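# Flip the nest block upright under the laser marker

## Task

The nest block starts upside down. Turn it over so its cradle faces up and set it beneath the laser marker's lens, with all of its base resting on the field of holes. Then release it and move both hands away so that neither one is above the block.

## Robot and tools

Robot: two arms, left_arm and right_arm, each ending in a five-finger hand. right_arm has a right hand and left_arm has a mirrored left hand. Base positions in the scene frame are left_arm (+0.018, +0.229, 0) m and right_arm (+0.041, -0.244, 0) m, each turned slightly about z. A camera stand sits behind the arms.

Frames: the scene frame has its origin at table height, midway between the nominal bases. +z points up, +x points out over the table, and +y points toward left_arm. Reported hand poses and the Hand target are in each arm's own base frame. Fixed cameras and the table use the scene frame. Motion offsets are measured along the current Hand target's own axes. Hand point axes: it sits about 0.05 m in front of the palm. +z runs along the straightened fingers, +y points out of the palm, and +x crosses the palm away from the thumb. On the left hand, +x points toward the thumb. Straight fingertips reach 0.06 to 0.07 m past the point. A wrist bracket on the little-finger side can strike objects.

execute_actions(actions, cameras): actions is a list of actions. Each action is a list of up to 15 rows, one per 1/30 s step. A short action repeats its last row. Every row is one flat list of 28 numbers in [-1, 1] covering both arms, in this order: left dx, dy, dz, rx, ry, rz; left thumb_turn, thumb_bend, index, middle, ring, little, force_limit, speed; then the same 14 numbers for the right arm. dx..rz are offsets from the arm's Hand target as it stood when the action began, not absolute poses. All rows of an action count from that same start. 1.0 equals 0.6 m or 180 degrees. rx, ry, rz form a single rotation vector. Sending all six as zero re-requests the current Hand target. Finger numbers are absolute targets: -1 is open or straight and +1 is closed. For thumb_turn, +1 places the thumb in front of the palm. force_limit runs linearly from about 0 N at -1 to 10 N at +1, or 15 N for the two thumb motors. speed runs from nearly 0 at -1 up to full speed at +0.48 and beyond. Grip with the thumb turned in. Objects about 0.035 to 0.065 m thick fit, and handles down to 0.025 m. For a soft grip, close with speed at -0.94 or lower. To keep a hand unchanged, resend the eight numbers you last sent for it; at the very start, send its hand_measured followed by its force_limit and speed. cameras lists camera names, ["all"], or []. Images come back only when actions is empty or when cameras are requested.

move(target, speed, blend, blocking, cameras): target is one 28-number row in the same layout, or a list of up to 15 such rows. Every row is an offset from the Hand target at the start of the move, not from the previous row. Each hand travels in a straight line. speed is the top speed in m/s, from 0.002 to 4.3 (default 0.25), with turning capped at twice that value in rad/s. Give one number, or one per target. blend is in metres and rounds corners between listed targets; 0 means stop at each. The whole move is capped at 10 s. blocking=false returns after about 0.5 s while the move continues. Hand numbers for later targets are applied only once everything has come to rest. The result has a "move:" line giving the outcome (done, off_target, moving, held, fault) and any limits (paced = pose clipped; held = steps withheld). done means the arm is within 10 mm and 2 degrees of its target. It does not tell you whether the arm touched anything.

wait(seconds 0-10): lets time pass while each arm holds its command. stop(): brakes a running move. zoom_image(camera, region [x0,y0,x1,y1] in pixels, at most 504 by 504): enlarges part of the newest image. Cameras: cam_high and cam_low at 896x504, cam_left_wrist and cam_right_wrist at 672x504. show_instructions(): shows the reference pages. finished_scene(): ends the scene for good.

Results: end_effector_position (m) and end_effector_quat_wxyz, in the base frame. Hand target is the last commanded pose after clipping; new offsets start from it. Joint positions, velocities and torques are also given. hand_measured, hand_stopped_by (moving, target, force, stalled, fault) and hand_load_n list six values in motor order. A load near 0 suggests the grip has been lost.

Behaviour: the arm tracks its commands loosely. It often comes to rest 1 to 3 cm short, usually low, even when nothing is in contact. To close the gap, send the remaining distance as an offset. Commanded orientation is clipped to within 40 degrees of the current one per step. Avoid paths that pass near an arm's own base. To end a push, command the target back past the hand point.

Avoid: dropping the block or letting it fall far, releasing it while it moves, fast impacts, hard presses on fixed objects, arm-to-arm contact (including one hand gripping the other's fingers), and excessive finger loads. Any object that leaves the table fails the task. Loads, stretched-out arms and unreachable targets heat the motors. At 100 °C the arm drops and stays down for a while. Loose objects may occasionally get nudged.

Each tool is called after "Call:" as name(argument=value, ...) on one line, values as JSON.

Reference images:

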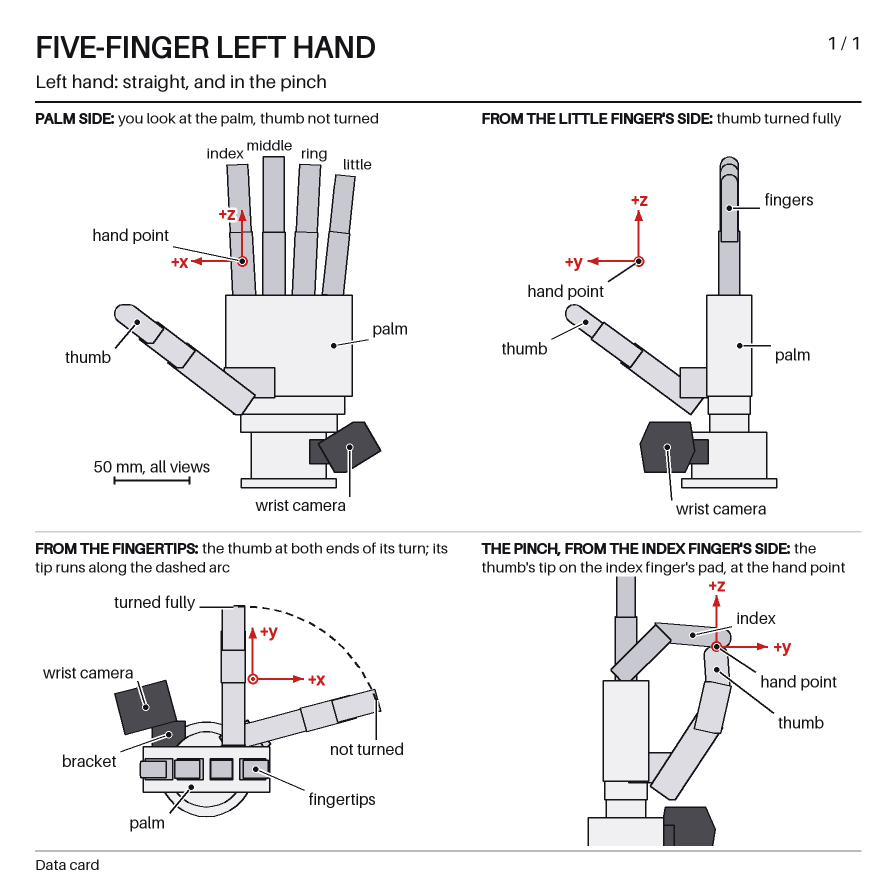

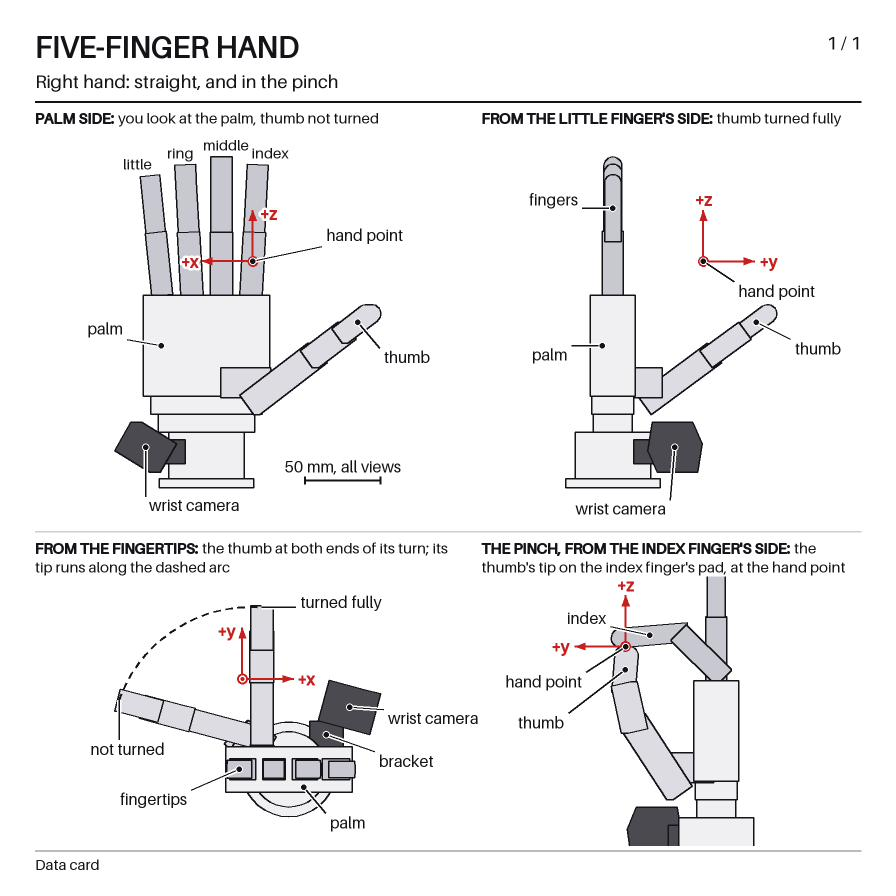

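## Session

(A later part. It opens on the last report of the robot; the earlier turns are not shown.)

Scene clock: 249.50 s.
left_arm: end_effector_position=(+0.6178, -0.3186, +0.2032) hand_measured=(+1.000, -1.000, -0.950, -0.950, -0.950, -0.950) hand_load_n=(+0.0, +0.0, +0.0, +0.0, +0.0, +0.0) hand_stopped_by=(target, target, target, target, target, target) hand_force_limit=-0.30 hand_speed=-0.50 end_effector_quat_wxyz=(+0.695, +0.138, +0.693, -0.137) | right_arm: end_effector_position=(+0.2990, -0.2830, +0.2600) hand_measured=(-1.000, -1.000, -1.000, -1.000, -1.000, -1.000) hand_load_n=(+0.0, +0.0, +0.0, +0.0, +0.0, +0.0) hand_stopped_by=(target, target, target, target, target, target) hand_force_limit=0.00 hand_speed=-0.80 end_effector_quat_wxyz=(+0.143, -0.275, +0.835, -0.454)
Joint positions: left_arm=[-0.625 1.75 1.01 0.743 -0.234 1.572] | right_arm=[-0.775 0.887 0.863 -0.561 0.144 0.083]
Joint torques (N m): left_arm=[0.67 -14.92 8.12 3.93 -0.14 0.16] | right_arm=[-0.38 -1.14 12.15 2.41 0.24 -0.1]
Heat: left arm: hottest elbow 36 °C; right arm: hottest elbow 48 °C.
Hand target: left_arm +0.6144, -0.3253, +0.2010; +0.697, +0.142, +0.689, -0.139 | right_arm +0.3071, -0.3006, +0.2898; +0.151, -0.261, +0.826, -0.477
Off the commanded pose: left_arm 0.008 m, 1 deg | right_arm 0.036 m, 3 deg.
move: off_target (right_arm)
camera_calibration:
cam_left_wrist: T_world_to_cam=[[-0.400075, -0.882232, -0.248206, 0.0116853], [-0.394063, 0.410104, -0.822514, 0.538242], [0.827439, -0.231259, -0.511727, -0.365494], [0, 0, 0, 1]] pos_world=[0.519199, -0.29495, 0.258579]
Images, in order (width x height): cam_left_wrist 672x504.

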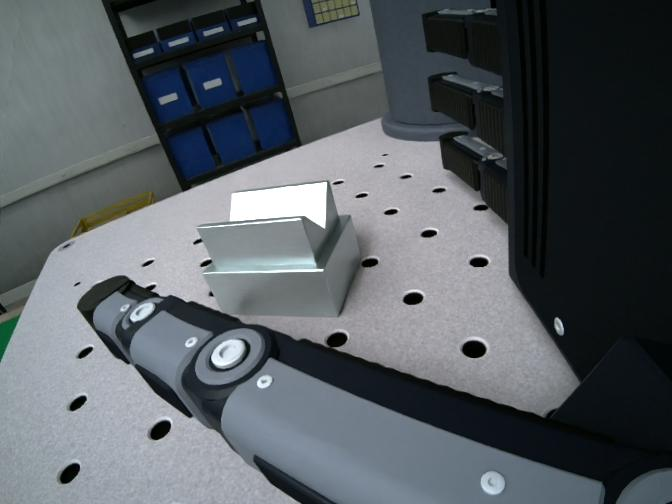

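Call:
move(target=[[-0.18,0,0,0,0,0,1,-1,-0.95,-0.95,-0.95,-0.95,-0.3,-0.5,0,0,0,0,0,0,-1,-1,-1,-1,-1,-1,0,-0.8]], speed=0.1, cameras=["cam_left_wrist","cam_low"])

Scene clock: 252.13 s.
left_arm: end_effector_position=(+0.6053, -0.3110, +0.2738) hand_measured=(+1.000, -1.000, -0.950, -0.950, -0.950, -0.950) hand_load_n=(+0.5, +0.0, +0.0, +0.0, +0.0, +0.0) hand_stopped_by=(target, target, target, target, target, target) hand_force_limit=-0.30 hand_speed=-0.50 end_effector_quat_wxyz=(+0.680, +0.144, +0.707, -0.131) | right_arm: end_effector_position=(+0.2990, -0.2830, +0.2600) hand_measured=(-1.000, -1.000, -1.000, -1.000, -1.000, -1.000) hand_load_n=(+0.0, +0.0, +0.0, +0.0, +0.0, +0.0) hand_stopped_by=(target, target, target, target, target, target) hand_force_limit=0.00 hand_speed=-0.80 end_effector_quat_wxyz=(+0.143, -0.275, +0.835, -0.454)
Joint positions: left_arm=[-0.627 1.586 1.056 0.489 -0.236 1.573] | right_arm=[-0.775 0.887 0.863 -0.561 0.144 0.083]
Joint torques (N m): left_arm=[1.03 -14.15 14.06 2.65 -0.17 0.16] | right_arm=[-0.32 -1.26 12.18 2.39 0.23 -0.1]
Heat: left arm: hottest elbow 36 °C; right arm: hottest elbow 48 °C.
Hand target: left_arm +0.6130, -0.3254, +0.3091; +0.697, +0.142, +0.689, -0.139 | right_arm +0.3071, -0.3006, +0.2898; +0.151, -0.261, +0.826, -0.477
Off the commanded pose: left_arm 0.039 m, 3 deg | right_arm 0.036 m, 3 deg.
move: off_target (left_arm, right_arm)
camera_calibration:
cam_left_wrist: T_world_to_cam=[[-0.409357, -0.875476, -0.256844, 0.04091], [-0.422579, 0.431428, -0.797056, 0.605228], [0.808613, -0.217743, -0.546565, -0.29204], [0, 0, 0, 1]] pos_world=[0.50865, -0.288886, 0.333289]
Images, in order (width x height): cam_low 896x504, cam_left_wrist 672x504.

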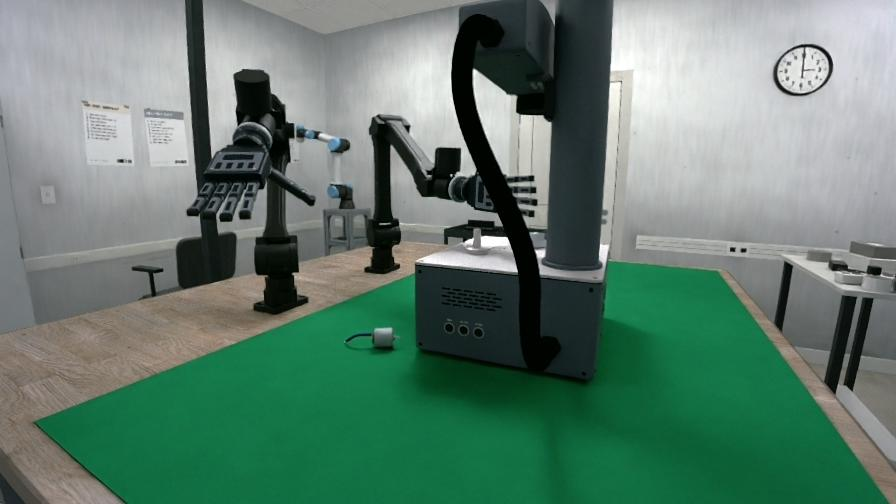

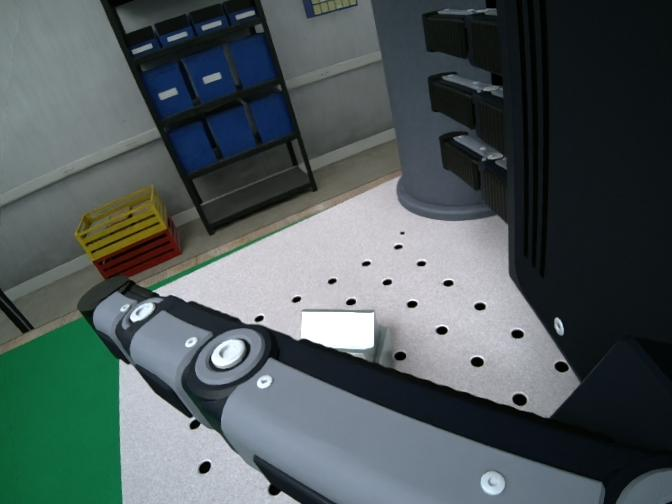

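Call:
move(target=[[-0.03,0,-0.2,0,0,0,1,-1,-0.95,-0.95,-0.95,-0.95,-0.3,-0.5,0,0,0,0,0,0,-1,-1,-1,-1,-1,-1,0,-0.8],[-0.03,0.05,-0.42,0,0,0,1,-1,-0.95,-0.95,-0.95,-0.95,-0.3,-0.5,0,0,0,0,0,0,-1,-1,-1,-1,-1,-1,0,-0.8]], speed=0.2, blend=0.03, cameras=["all"])

Scene clock: 255.60 s.
left_arm: end_effector_position=(+0.3962, -0.1970, +0.3272) hand_measured=(+1.000, -1.000, -0.950, -0.950, -0.950, -0.950) hand_load_n=(+0.0, +0.0, +0.0, +0.0, +0.0, +0.0) hand_stopped_by=(target, target, target, target, target, target) hand_force_limit=-0.30 hand_speed=-0.50 end_effector_quat_wxyz=(+0.700, +0.135, +0.687, -0.140) | right_arm: end_effector_position=(+0.2990, -0.2830, +0.2600) hand_measured=(-1.000, -1.000, -1.000, -1.000, -1.000, -1.000) hand_load_n=(+0.0, +0.0, +0.0, +0.0, +0.0, +0.0) hand_stopped_by=(target, target, target, target, target, target) hand_force_limit=0.00 hand_speed=-0.80 end_effector_quat_wxyz=(+0.143, -0.275, +0.835, -0.454)
Joint positions: left_arm=[-0.743 0.847 0.564 0.304 -0.352 1.574] | right_arm=[-0.775 0.887 0.863 -0.561 0.144 0.083]
Joint torques (N m): left_arm=[0.26 -4.42 9.78 2.26 -0.16 0.14] | right_arm=[-0.38 -1.08 12.18 2.44 0.24 -0.11]
Heat: left arm: hottest elbow 37 °C; right arm: hottest elbow 48 °C.
Hand target: left_arm +0.3925, -0.1996, +0.3246; +0.697, +0.142, +0.688, -0.139 | right_arm +0.3071, -0.3006, +0.2898; +0.151, -0.261, +0.826, -0.477
Off the commanded pose: left_arm 0.005 m, 1 deg | right_arm 0.036 m, 3 deg.
move: off_target (right_arm)
camera_calibration:
cam_left_wrist: T_world_to_cam=[[-0.396856, -0.884866, -0.243964, 0.0578025], [-0.381807, 0.400845, -0.832795, 0.499668], [0.834703, -0.237352, -0.496925, -0.0993931], [0, 0, 0, 1]] pos_world=[0.29668, -0.172733, 0.380832]
cam_right_wrist: T_world_to_cam=[[-0.506703, 0.237678, -0.82871, 0.438162], [0.313837, 0.946145, 0.0794672, 0.150025], [0.802968, -0.219814, -0.554007, -0.0383948], [0, 0, 0, 1]] pos_world=[0.205765, -0.254526, 0.329917]

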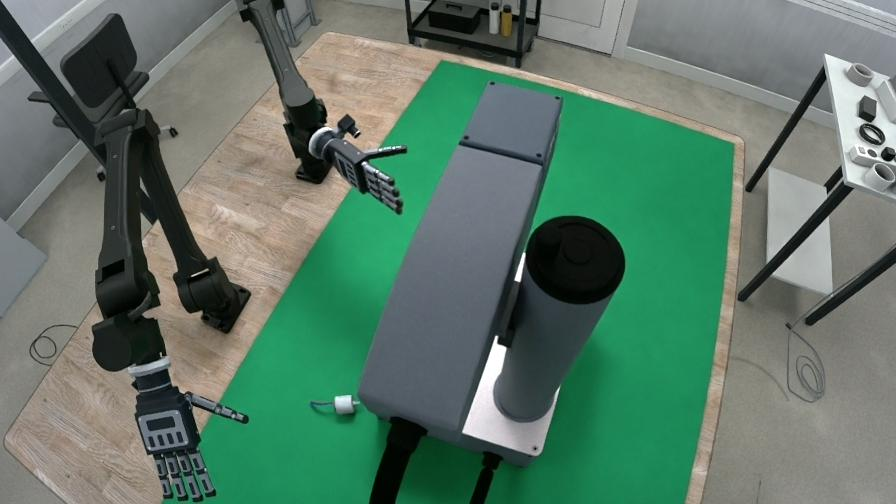

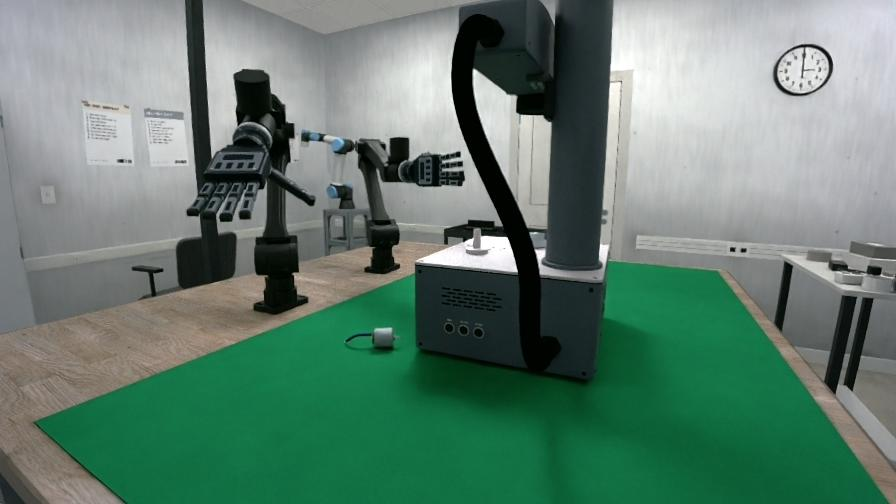

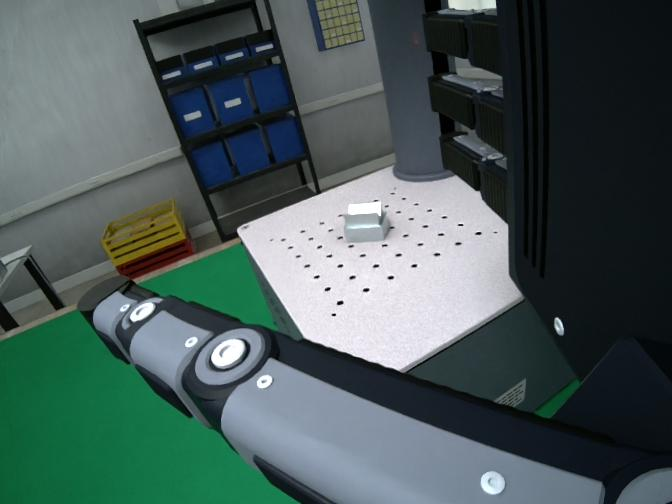

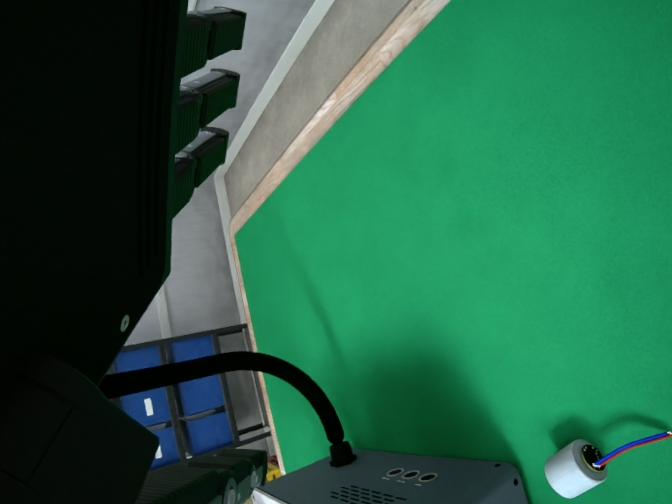

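Call:
zoom_image(camera="cam_left_wrist", region=[230, 160, 530, 385])

Scaled by 1.680 from the camera's 672x504 image, which has a finer 960x720 frame.

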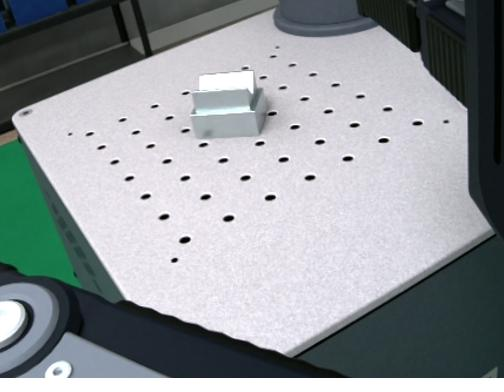

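Call:
finished_scene()

The scene is finished: the task was done.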